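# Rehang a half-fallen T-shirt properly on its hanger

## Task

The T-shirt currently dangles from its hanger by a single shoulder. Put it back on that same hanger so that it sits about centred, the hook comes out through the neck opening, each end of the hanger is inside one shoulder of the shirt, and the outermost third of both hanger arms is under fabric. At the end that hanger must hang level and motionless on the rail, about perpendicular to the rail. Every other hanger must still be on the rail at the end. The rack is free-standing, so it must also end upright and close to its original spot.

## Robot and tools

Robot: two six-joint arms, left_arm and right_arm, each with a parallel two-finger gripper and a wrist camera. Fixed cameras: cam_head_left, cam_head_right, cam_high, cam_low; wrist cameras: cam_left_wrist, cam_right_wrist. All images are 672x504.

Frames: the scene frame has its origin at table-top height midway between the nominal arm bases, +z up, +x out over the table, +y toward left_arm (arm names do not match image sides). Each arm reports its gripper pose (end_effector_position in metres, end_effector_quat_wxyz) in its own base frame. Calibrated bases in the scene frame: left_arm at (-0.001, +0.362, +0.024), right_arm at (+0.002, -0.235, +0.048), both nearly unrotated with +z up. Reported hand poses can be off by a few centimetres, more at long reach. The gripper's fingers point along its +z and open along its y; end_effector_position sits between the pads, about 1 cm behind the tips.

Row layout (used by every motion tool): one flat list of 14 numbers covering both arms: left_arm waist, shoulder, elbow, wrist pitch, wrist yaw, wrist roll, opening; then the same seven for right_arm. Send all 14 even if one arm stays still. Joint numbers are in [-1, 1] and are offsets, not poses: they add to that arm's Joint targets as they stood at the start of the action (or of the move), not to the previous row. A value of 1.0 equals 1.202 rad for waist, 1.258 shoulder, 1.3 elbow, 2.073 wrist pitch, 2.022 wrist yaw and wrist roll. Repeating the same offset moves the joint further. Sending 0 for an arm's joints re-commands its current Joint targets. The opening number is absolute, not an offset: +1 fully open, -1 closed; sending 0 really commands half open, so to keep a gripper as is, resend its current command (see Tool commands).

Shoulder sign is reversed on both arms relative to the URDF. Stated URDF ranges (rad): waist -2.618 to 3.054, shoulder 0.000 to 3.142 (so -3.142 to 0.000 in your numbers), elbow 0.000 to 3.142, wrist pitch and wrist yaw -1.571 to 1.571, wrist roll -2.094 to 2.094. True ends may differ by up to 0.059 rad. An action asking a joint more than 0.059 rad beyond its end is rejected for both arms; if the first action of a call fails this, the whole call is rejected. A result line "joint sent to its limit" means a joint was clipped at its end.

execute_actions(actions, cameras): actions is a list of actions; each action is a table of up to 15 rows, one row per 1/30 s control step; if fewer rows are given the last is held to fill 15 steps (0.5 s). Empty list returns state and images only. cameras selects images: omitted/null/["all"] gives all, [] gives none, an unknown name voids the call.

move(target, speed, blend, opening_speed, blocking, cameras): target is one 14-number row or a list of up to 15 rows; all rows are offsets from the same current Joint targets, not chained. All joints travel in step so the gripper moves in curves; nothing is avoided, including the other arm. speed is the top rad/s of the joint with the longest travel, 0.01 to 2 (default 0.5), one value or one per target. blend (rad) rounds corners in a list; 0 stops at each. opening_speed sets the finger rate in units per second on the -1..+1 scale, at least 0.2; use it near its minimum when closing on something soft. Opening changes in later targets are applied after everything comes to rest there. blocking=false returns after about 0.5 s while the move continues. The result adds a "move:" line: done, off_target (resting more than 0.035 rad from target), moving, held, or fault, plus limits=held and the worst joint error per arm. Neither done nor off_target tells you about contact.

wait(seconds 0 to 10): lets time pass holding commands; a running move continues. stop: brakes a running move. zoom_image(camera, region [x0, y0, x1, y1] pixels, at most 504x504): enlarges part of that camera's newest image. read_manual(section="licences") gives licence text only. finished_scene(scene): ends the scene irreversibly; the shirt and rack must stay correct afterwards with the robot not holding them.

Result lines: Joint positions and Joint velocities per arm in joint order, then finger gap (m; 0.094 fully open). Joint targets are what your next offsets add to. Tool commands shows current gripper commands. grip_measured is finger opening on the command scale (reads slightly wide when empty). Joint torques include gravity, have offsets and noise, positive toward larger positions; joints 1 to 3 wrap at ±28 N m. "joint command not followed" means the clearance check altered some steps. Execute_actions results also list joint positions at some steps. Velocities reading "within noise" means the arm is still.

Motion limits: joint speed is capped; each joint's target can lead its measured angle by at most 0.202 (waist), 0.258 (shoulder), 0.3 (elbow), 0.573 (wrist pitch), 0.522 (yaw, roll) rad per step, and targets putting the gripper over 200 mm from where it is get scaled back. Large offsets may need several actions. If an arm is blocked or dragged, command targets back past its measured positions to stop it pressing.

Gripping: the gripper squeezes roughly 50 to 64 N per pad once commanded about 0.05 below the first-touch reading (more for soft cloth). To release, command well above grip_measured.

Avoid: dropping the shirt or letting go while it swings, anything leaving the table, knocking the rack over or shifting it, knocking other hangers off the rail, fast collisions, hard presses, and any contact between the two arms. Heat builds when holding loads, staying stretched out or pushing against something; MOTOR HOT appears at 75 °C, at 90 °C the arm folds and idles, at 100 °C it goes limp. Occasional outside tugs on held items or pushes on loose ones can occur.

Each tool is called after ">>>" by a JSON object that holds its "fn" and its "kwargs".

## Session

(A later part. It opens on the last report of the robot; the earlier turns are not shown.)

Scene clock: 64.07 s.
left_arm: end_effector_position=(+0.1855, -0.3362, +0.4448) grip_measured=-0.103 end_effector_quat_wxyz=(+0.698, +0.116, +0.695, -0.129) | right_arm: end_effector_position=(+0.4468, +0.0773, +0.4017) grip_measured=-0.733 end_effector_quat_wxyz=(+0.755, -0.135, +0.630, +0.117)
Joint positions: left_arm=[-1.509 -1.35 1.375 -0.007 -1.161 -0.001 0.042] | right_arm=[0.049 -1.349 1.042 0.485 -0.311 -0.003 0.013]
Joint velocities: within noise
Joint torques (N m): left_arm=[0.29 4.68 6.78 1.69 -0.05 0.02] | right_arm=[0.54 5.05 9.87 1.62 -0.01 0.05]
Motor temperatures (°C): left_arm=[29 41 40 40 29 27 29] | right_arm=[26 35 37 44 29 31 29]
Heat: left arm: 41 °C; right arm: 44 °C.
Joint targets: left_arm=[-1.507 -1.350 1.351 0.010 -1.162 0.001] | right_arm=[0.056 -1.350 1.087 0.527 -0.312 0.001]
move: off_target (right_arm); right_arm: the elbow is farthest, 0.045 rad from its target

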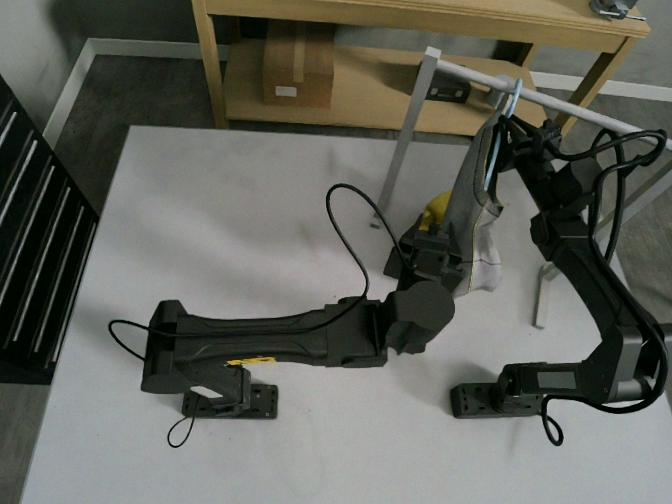

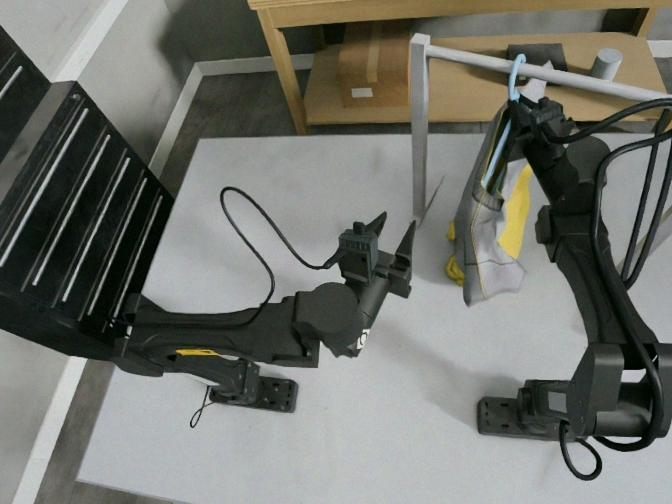

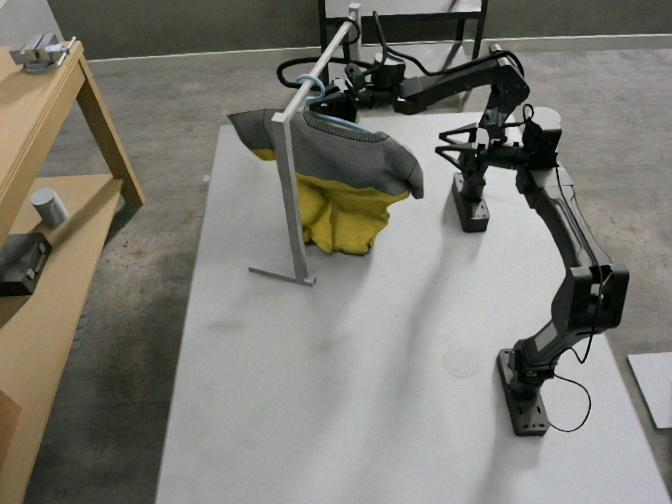

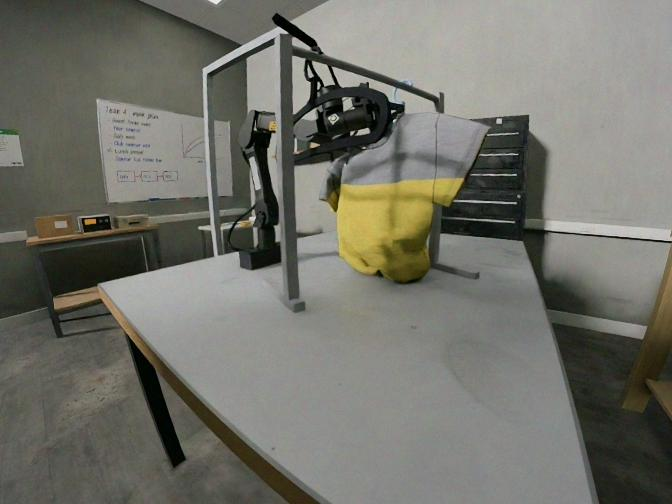

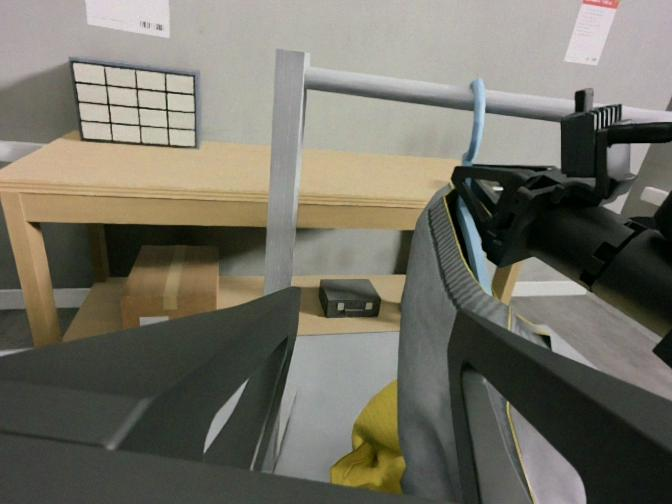

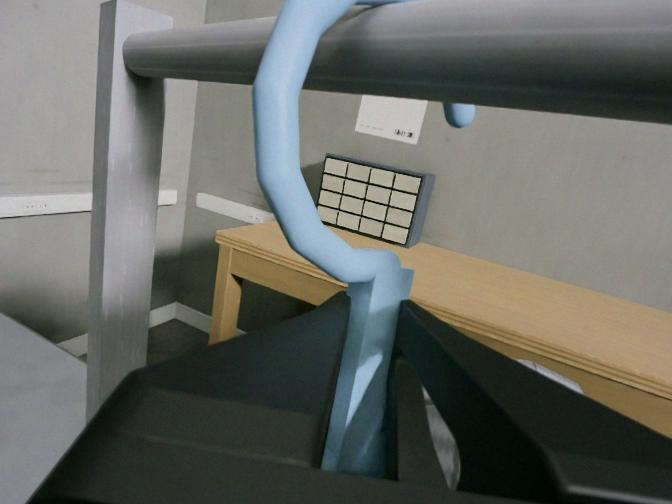

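>>> {"fn": "move", "kwargs": {"target": [0, 0, 0, 0, 0, 0, -0.1, 0.0166, 0.05, 0.153, -0.244, 0.0163, 0.0415, -0.9], "speed": 0.5, "cameras": ["cam_high","cam_low","cam_head_left","cam_head_right","cam_left_wrist","cam_right_wrist"]}}

>>> {"fn": "zoom_image", "kwargs": {"camera": "cam_high", "region": [230, 50, 430, 200]}}

>>> {"fn": "zoom_image", "kwargs": {"camera": "cam_low", "region": [310, 60, 510, 220]}}

>>> {"fn": "zoom_image", "kwargs": {"camera": "cam_left_wrist", "region": [360, 50, 660, 350]}}

Scene clock: 71.97 s.
left_arm: end_effector_position=(+0.1855, -0.3362, +0.4448) grip_measured=-0.103 end_effector_quat_wxyz=(+0.698, +0.116, +0.695, -0.129) | right_arm: end_effector_position=(+0.4402, +0.0833, +0.4032) grip_measured=-0.733 end_effector_quat_wxyz=(+0.676, -0.102, +0.714, +0.151)
Joint positions: left_arm=[-1.509 -1.35 1.375 -0.007 -1.161 -0.001 0.042] | right_arm=[0.07 -1.322 1.238 0.041 -0.291 0.066 0.013]
Joint velocities: within noise
Joint torques (N m): left_arm=[0.09 4.55 6.57 1.71 -0.01 -0.01] | right_arm=[0.4 7.99 10.1 1.16 0.08 0.11]
Motor temperatures (°C): left_arm=[29 40 40 41 29 27 28] | right_arm=[26 35 38 44 29 31 30]
Heat: left arm: 41 °C; right arm: 44 °C.
Joint targets: left_arm=[-1.507 -1.350 1.351 0.010 -1.162 0.001] | right_arm=[0.076 -1.287 1.286 0.021 -0.279 0.085]
move: off_target (right_arm); right_arm: the elbow is farthest, 0.048 rad from its target

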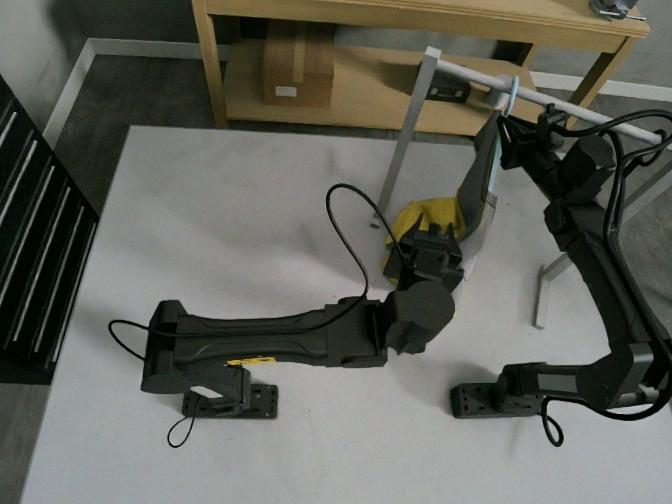

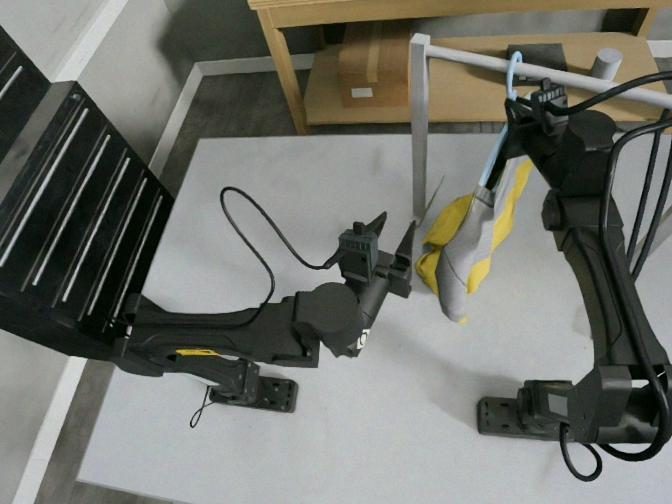

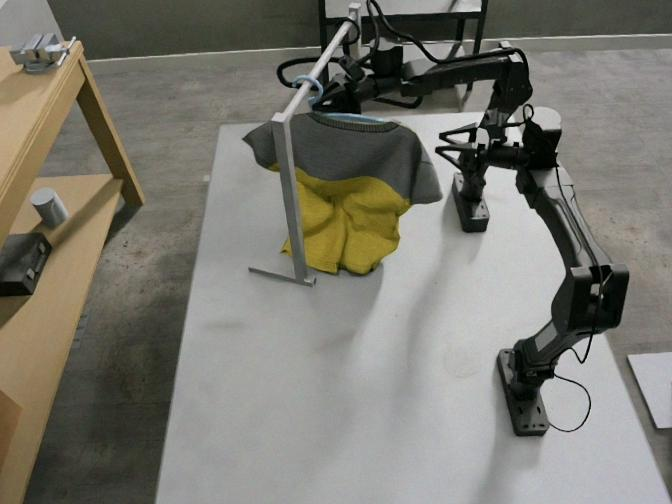

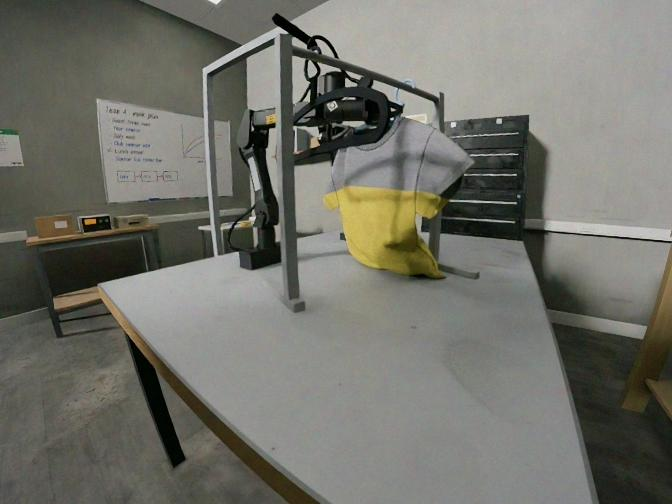

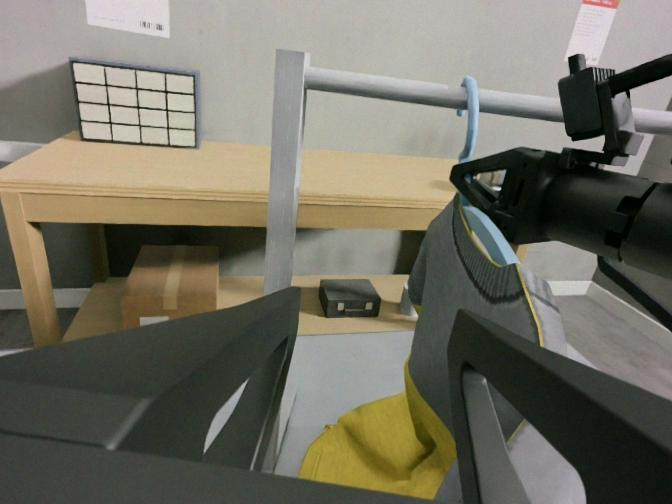

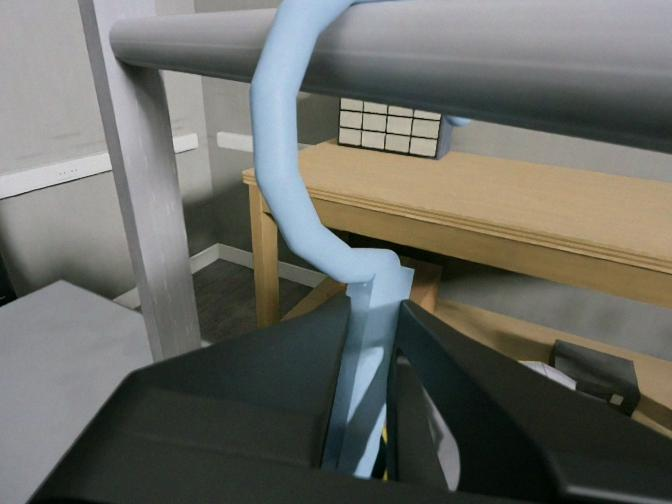

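Scaled by 2.520 from the camera's 672x504 image, which has a finer 960x720 frame.

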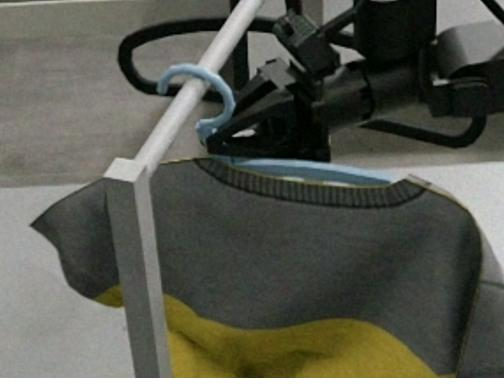

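Scaled by 2.520 from the camera's 672x504 image, which has a finer 960x720 frame.

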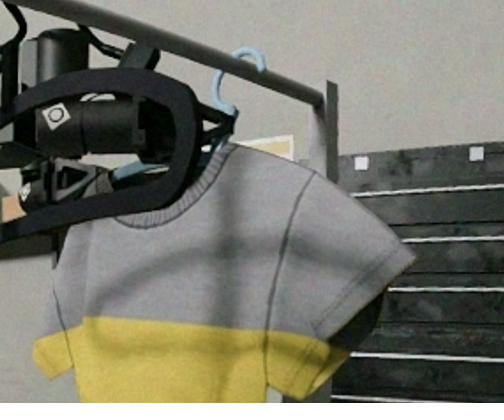

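Scaled by 1.680 from the camera's 672x504 image, which has a finer 960x720 frame.

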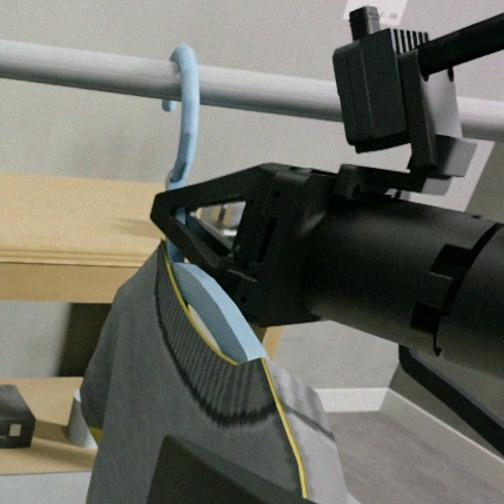

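>>> {"fn": "move", "kwargs": {"target": [0, 0, 0, 0, 0, 0, -0.1, 0.0083, -0.05, 0.246, -0.232, -0.001, 0.041, -0.9], "speed": 0.5, "cameras": ["cam_high","cam_low","cam_head_left","cam_head_right","cam_left_wrist","cam_right_wrist"]}}

>>> {"fn": "zoom_image", "kwargs": {"camera": "cam_high", "region": [230, 50, 430, 200]}}

>>> {"fn": "zoom_image", "kwargs": {"camera": "cam_low", "region": [310, 60, 510, 220]}}

>>> {"fn": "zoom_image", "kwargs": {"camera": "cam_left_wrist", "region": [360, 50, 660, 350]}}

Scene clock: 74.03 s.
left_arm: end_effector_position=(+0.1855, -0.3362, +0.4448) grip_measured=-0.103 end_effector_quat_wxyz=(+0.698, +0.116, +0.695, -0.129) | right_arm: end_effector_position=(+0.4178, +0.0839, +0.4259) grip_measured=-0.733 end_effector_quat_wxyz=(+0.592, -0.060, +0.784, +0.178)
Joint positions: left_arm=[-1.509 -1.35 1.375 -0.007 -1.161 -0.001 0.042] | right_arm=[0.08 -1.348 1.556 -0.456 -0.28 0.146 0.013]
Joint velocities: within noise
Joint torques (N m): left_arm=[0.29 4.55 6.69 1.7 -0.07 0.02] | right_arm=[0.42 4.31 9.76 1.29 0.01 0.16]
Motor temperatures (°C): left_arm=[29 40 40 41 29 27 28] | right_arm=[26 35 37 44 29 31 30]
Heat: left arm: 41 °C; right arm: 44 °C.
Joint targets: left_arm=[-1.507 -1.350 1.351 0.010 -1.162 0.001] | right_arm=[0.086 -1.350 1.606 -0.460 -0.281 0.168]
move: off_target (right_arm); right_arm: the elbow is farthest, 0.050 rad from its target

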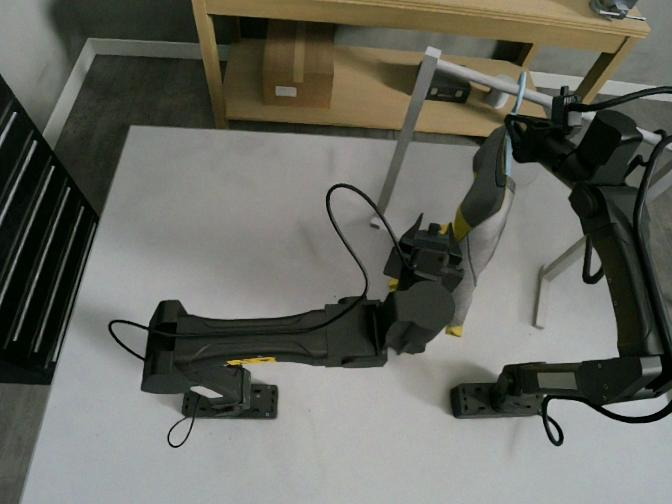

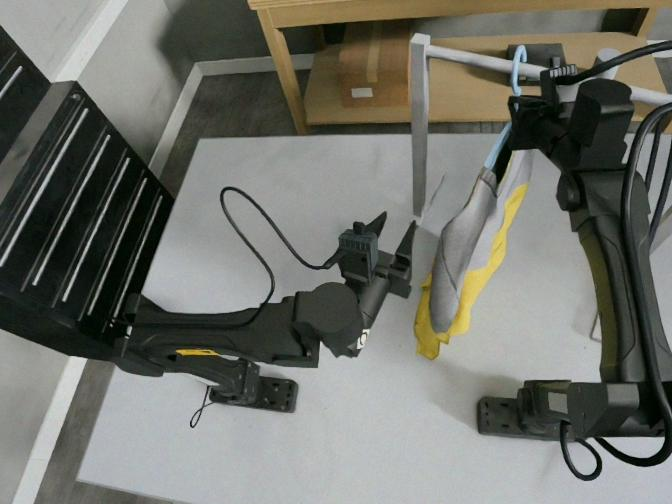

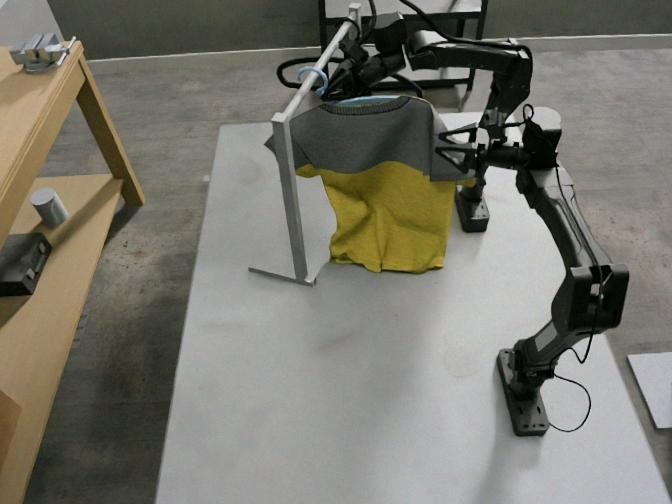

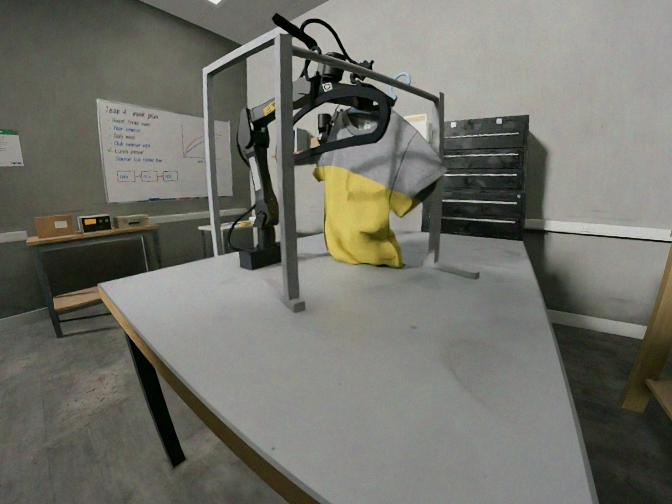

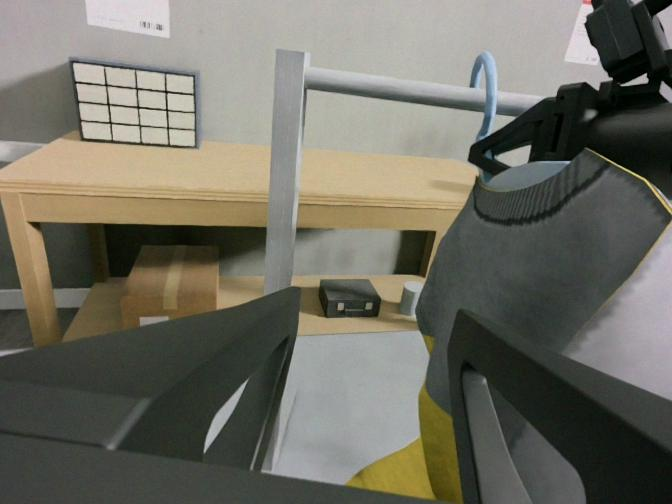

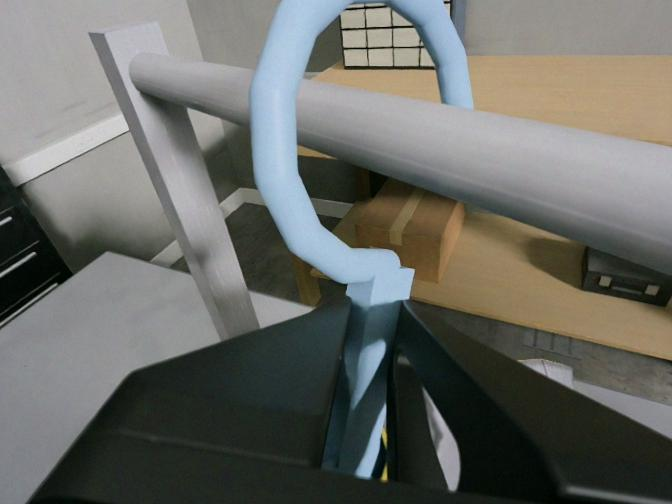

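Scaled by 2.520 from the camera's 672x504 image, which has a finer 960x720 frame.

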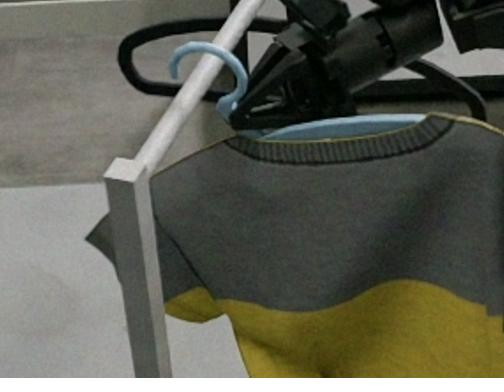

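Scaled by 2.520 from the camera's 672x504 image, which has a finer 960x720 frame.

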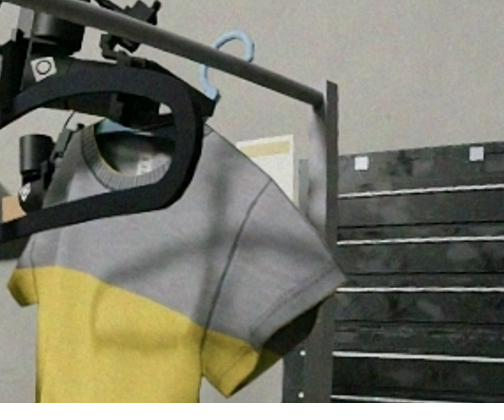

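Scaled by 1.680 from the camera's 672x504 image, which has a finer 960x720 frame.

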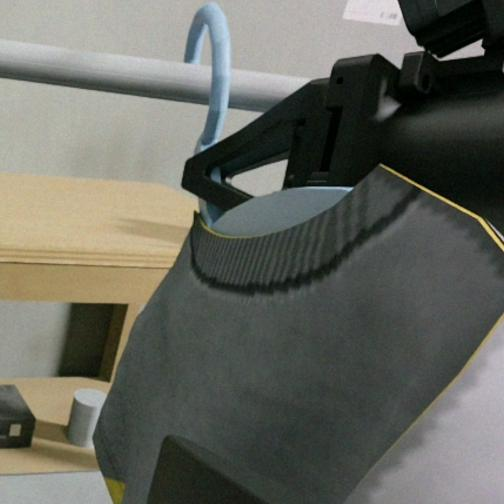

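>>> {"fn": "move", "kwargs": {"target": [0, 0, 0, 0, 0, 0, -0.1, 0, -0.151, 0.359, -0.249, -0.019, 0.05, -0.9], "speed": 0.5, "cameras": ["cam_high","cam_low","cam_head_left","cam_left_wrist","cam_right_wrist"]}}

>>> {"fn": "zoom_image", "kwargs": {"camera": "cam_high", "region": [230, 50, 480, 240]}}

>>> {"fn": "zoom_image", "kwargs": {"camera": "cam_low", "region": [300, 40, 500, 240]}}

>>> {"fn": "zoom_image", "kwargs": {"camera": "cam_left_wrist", "region": [360, 10, 660, 310]}}

Scene clock: 79.57 s.
left_arm: end_effector_position=(+0.1855, -0.3362, +0.4448) grip_measured=-0.103 end_effector_quat_wxyz=(+0.698, +0.116, +0.695, -0.129) | right_arm: end_effector_position=(+0.4063, +0.0859, +0.4410) grip_measured=-0.738 end_effector_quat_wxyz=(+0.488, -0.007, +0.848, +0.208)
Joint positions: left_arm=[-1.509 -1.35 1.375 -0.007 -1.161 -0.001 0.042] | right_arm=[0.08 -1.535 2.028 -0.969 -0.297 0.245 0.012]
Joint velocities: within noise
Joint torques (N m): left_arm=[0.35 4.52 6.79 1.67 -0.04 0] | right_arm=[0.42 4.83 8.42 1.22 -0.23 0.17]
Motor temperatures (°C): left_arm=[29 39 40 41 29 27 28] | right_arm=[26 35 37 43 29 31 30]
Heat: left arm: 41 °C; right arm: 43 °C.
Joint targets: left_arm=[-1.507 -1.350 1.351 0.010 -1.162 0.001] | right_arm=[0.086 -1.540 2.072 -0.976 -0.319 0.269]
move: off_target (right_arm); right_arm: the elbow is farthest, 0.045 rad from its target
Images, in order (width x height): cam_head_left 672x504, cam_high 672x504, cam_low 672x504, cam_left_wrist 672x504, cam_right_wrist 672x504.

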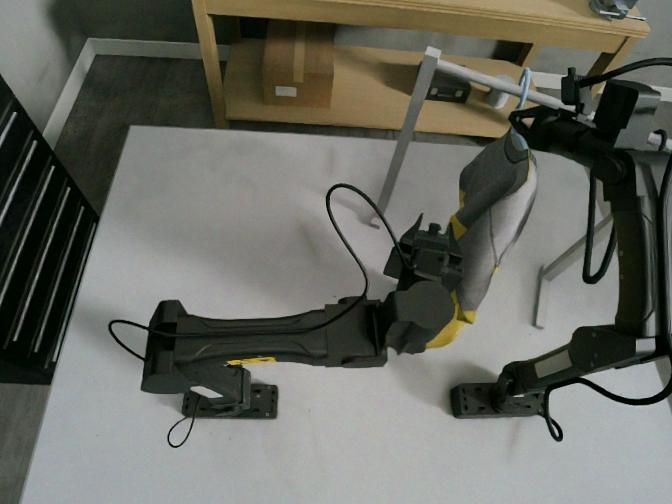

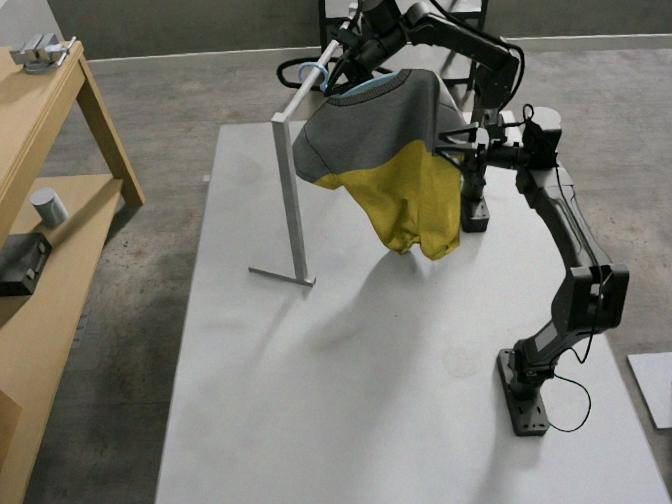

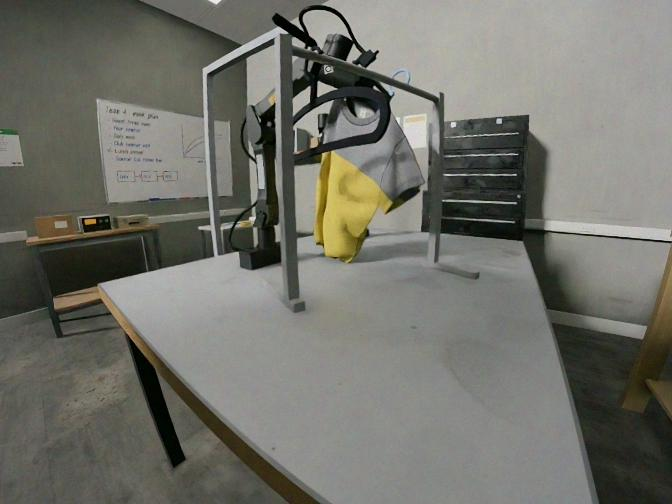

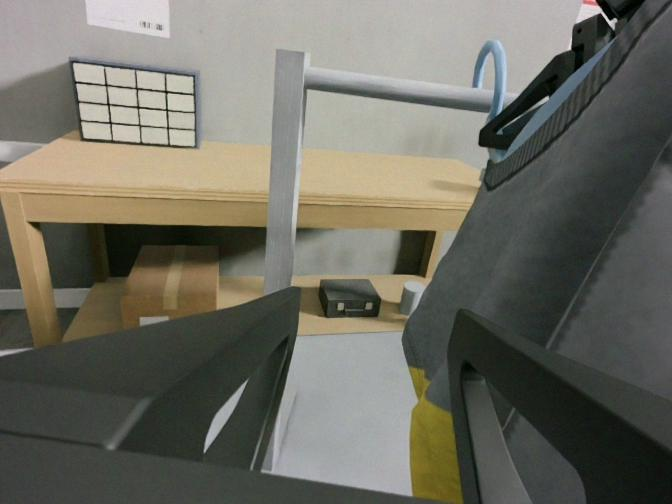

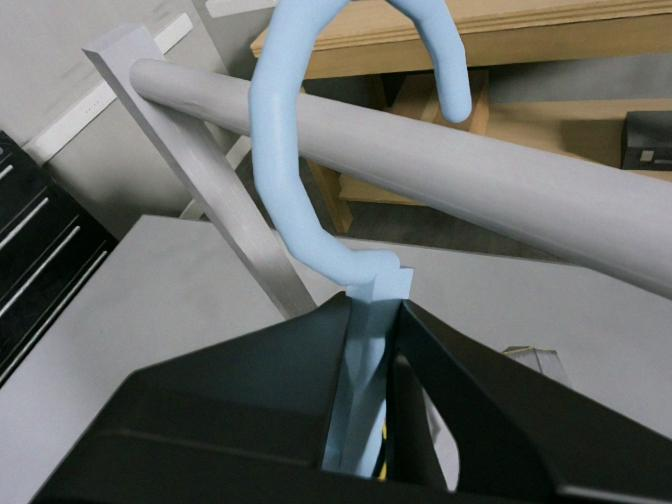

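Scaled by 2.016 from the camera's 672x504 image, which has a finer 960x720 frame.

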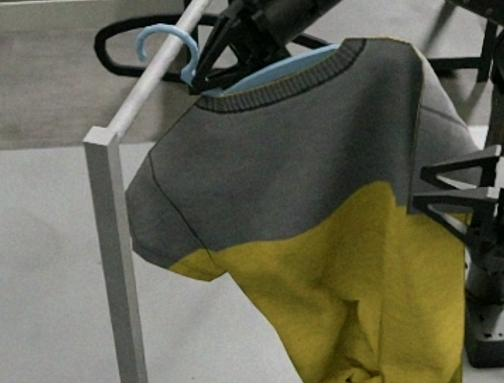

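Scaled by 2.520 from the camera's 672x504 image, which has a finer 960x720 frame.

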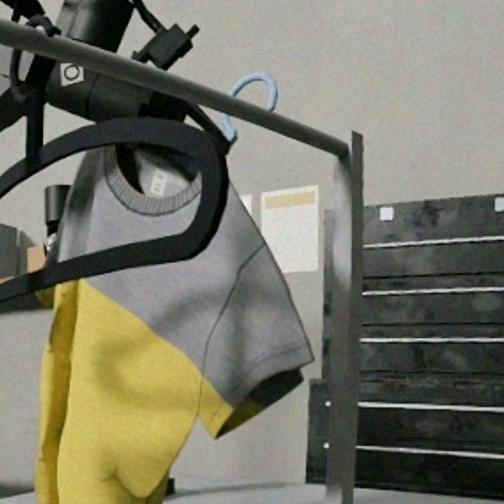

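Scaled by 1.680 from the camera's 672x504 image, which has a finer 960x720 frame.

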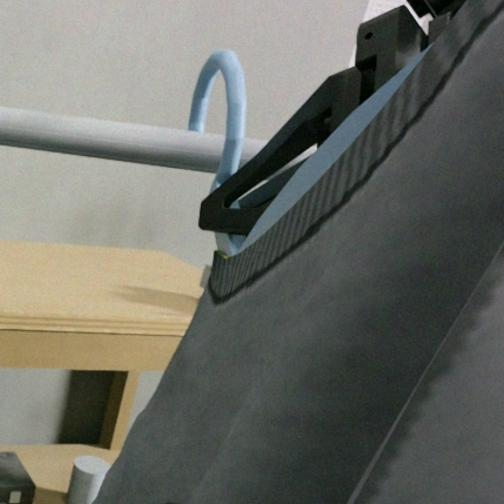

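>>> {"fn": "move", "kwargs": {"target": [[-0.0585, -0.182, 0.061, 0.072, -0.058, 0, 0.5, 0, 0.151, -0.386, 0.255, 0.0188, -0.05, -0.9],[-0.117, -0.364, 0.1215, 0.144, -0.1167, 0, 0.5, -0.0116, 0.191, -0.6285, 0.5046, 0.0168, -0.0984, -0.9]], "speed": 0.6, "blend": 0.1, "cameras": ["cam_high","cam_low","cam_head_left","cam_head_right","cam_left_wrist","cam_right_wrist"]}}

>>> {"fn": "zoom_image", "kwargs": {"camera": "cam_high", "region": [230, 50, 480, 240]}}

>>> {"fn": "zoom_image", "kwargs": {"camera": "cam_left_wrist", "region": [200, 50, 660, 395]}}

>>> {"fn": "zoom_image", "kwargs": {"camera": "cam_head_right", "region": [350, 30, 620, 330]}}

>>> {"fn": "zoom_image", "kwargs": {"camera": "cam_head_left", "region": [350, 50, 600, 330]}}

Scene clock: 84.10 s.
left_arm: end_effector_position=(+0.1446, -0.4430, +0.3563) grip_measured=+0.497 end_effector_quat_wxyz=(+0.701, +0.100, +0.702, -0.083) | right_arm: end_effector_position=(+0.4420, +0.0846, +0.4023) grip_measured=-0.744 end_effector_quat_wxyz=(+0.666, -0.094, +0.724, +0.156)
Joint positions: left_arm=[-1.643 -1.786 1.476 0.284 -1.384 -0.001 0.07] | right_arm=[0.077 -1.333 1.266 -0.001 -0.282 0.081 0.012]
Joint velocities: within noise
Joint torques (N m): left_arm=[-0.34 7.3 12.15 1.65 -0.14 0.01] | right_arm=[-0.38 7.95 5.78 1.97 0.02 -0.11]
Motor temperatures (°C): left_arm=[29 39 40 41 29 27 28] | right_arm=[26 35 37 43 29 31 30]
Heat: left arm: 41 °C; right arm: 43 °C.
Joint targets: left_arm=[-1.647 -1.808 1.509 0.309 -1.398 0.001] | right_arm=[0.072 -1.300 1.255 0.070 -0.285 0.070]
move: off_target (right_arm); right_arm: the wrist pitch is farthest, 0.071 rad from its target

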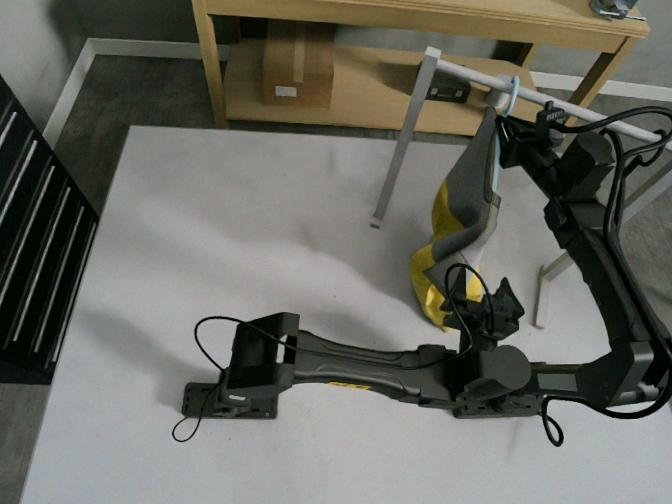

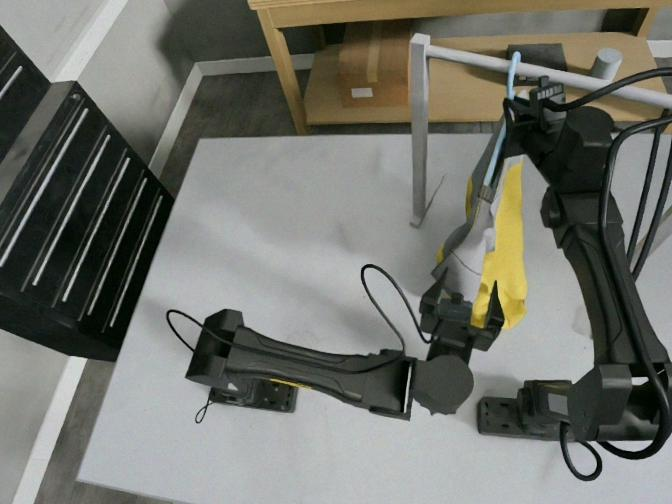

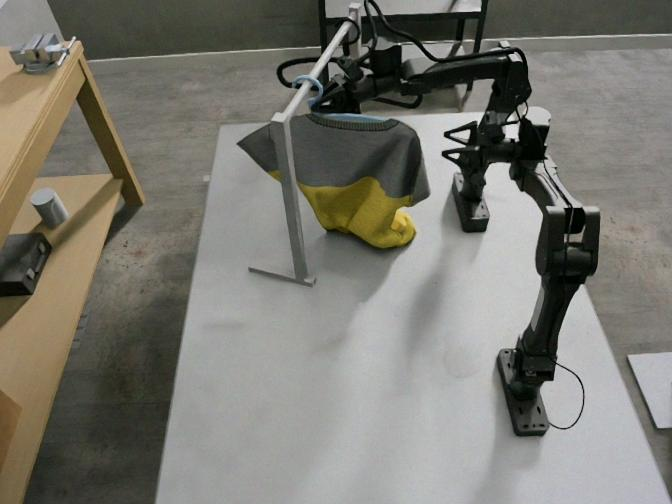

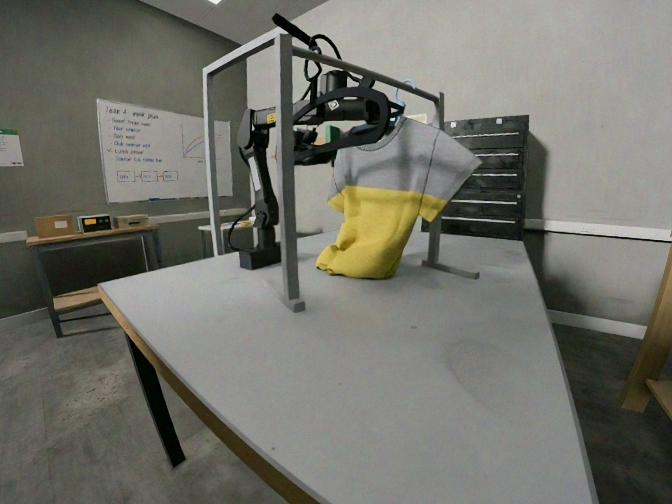

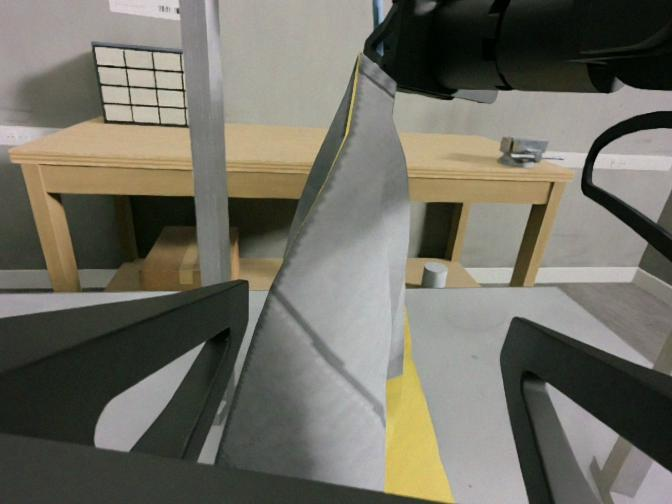

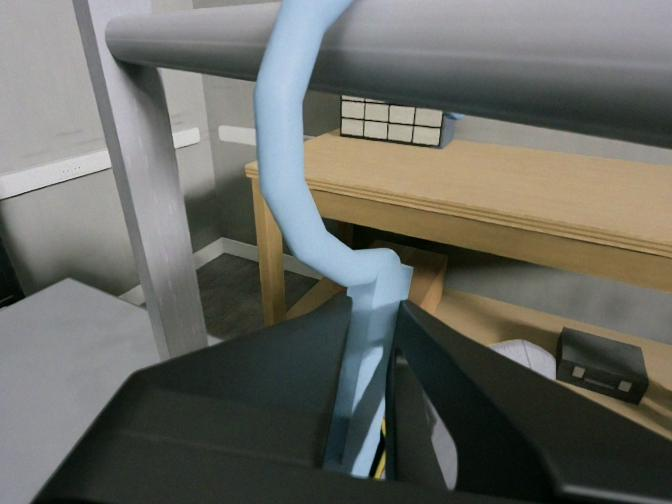

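Scaled by 2.016 from the camera's 672x504 image, which has a finer 960x720 frame.

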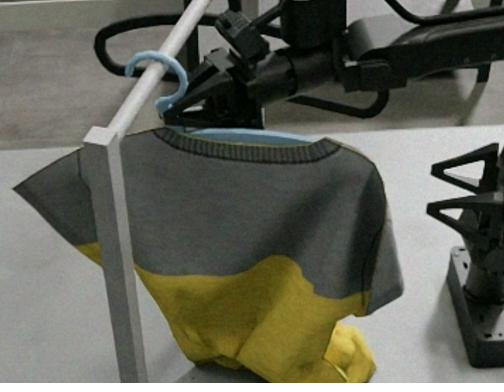

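Scaled by 1.096 from the camera's 672x504 image, which has a finer 960x720 frame.

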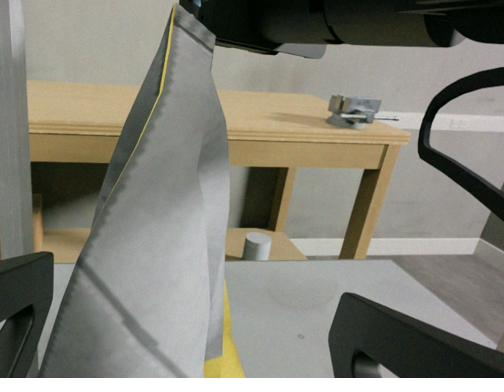

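Scaled by 1.680 from the camera's 672x504 image, which has a finer 960x720 frame.

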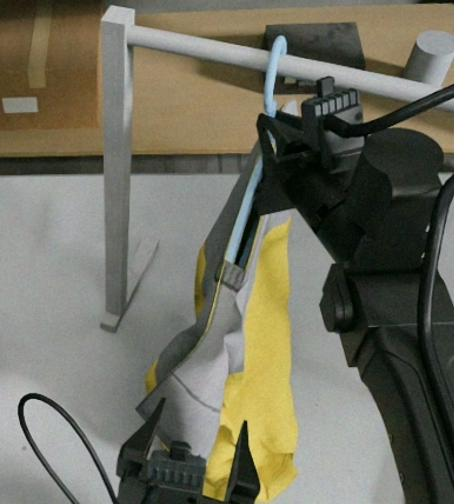

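Scaled by 1.800 from the camera's 672x504 image, which has a finer 960x720 frame.

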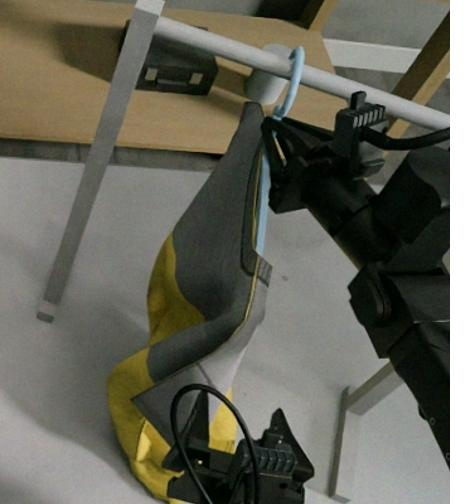

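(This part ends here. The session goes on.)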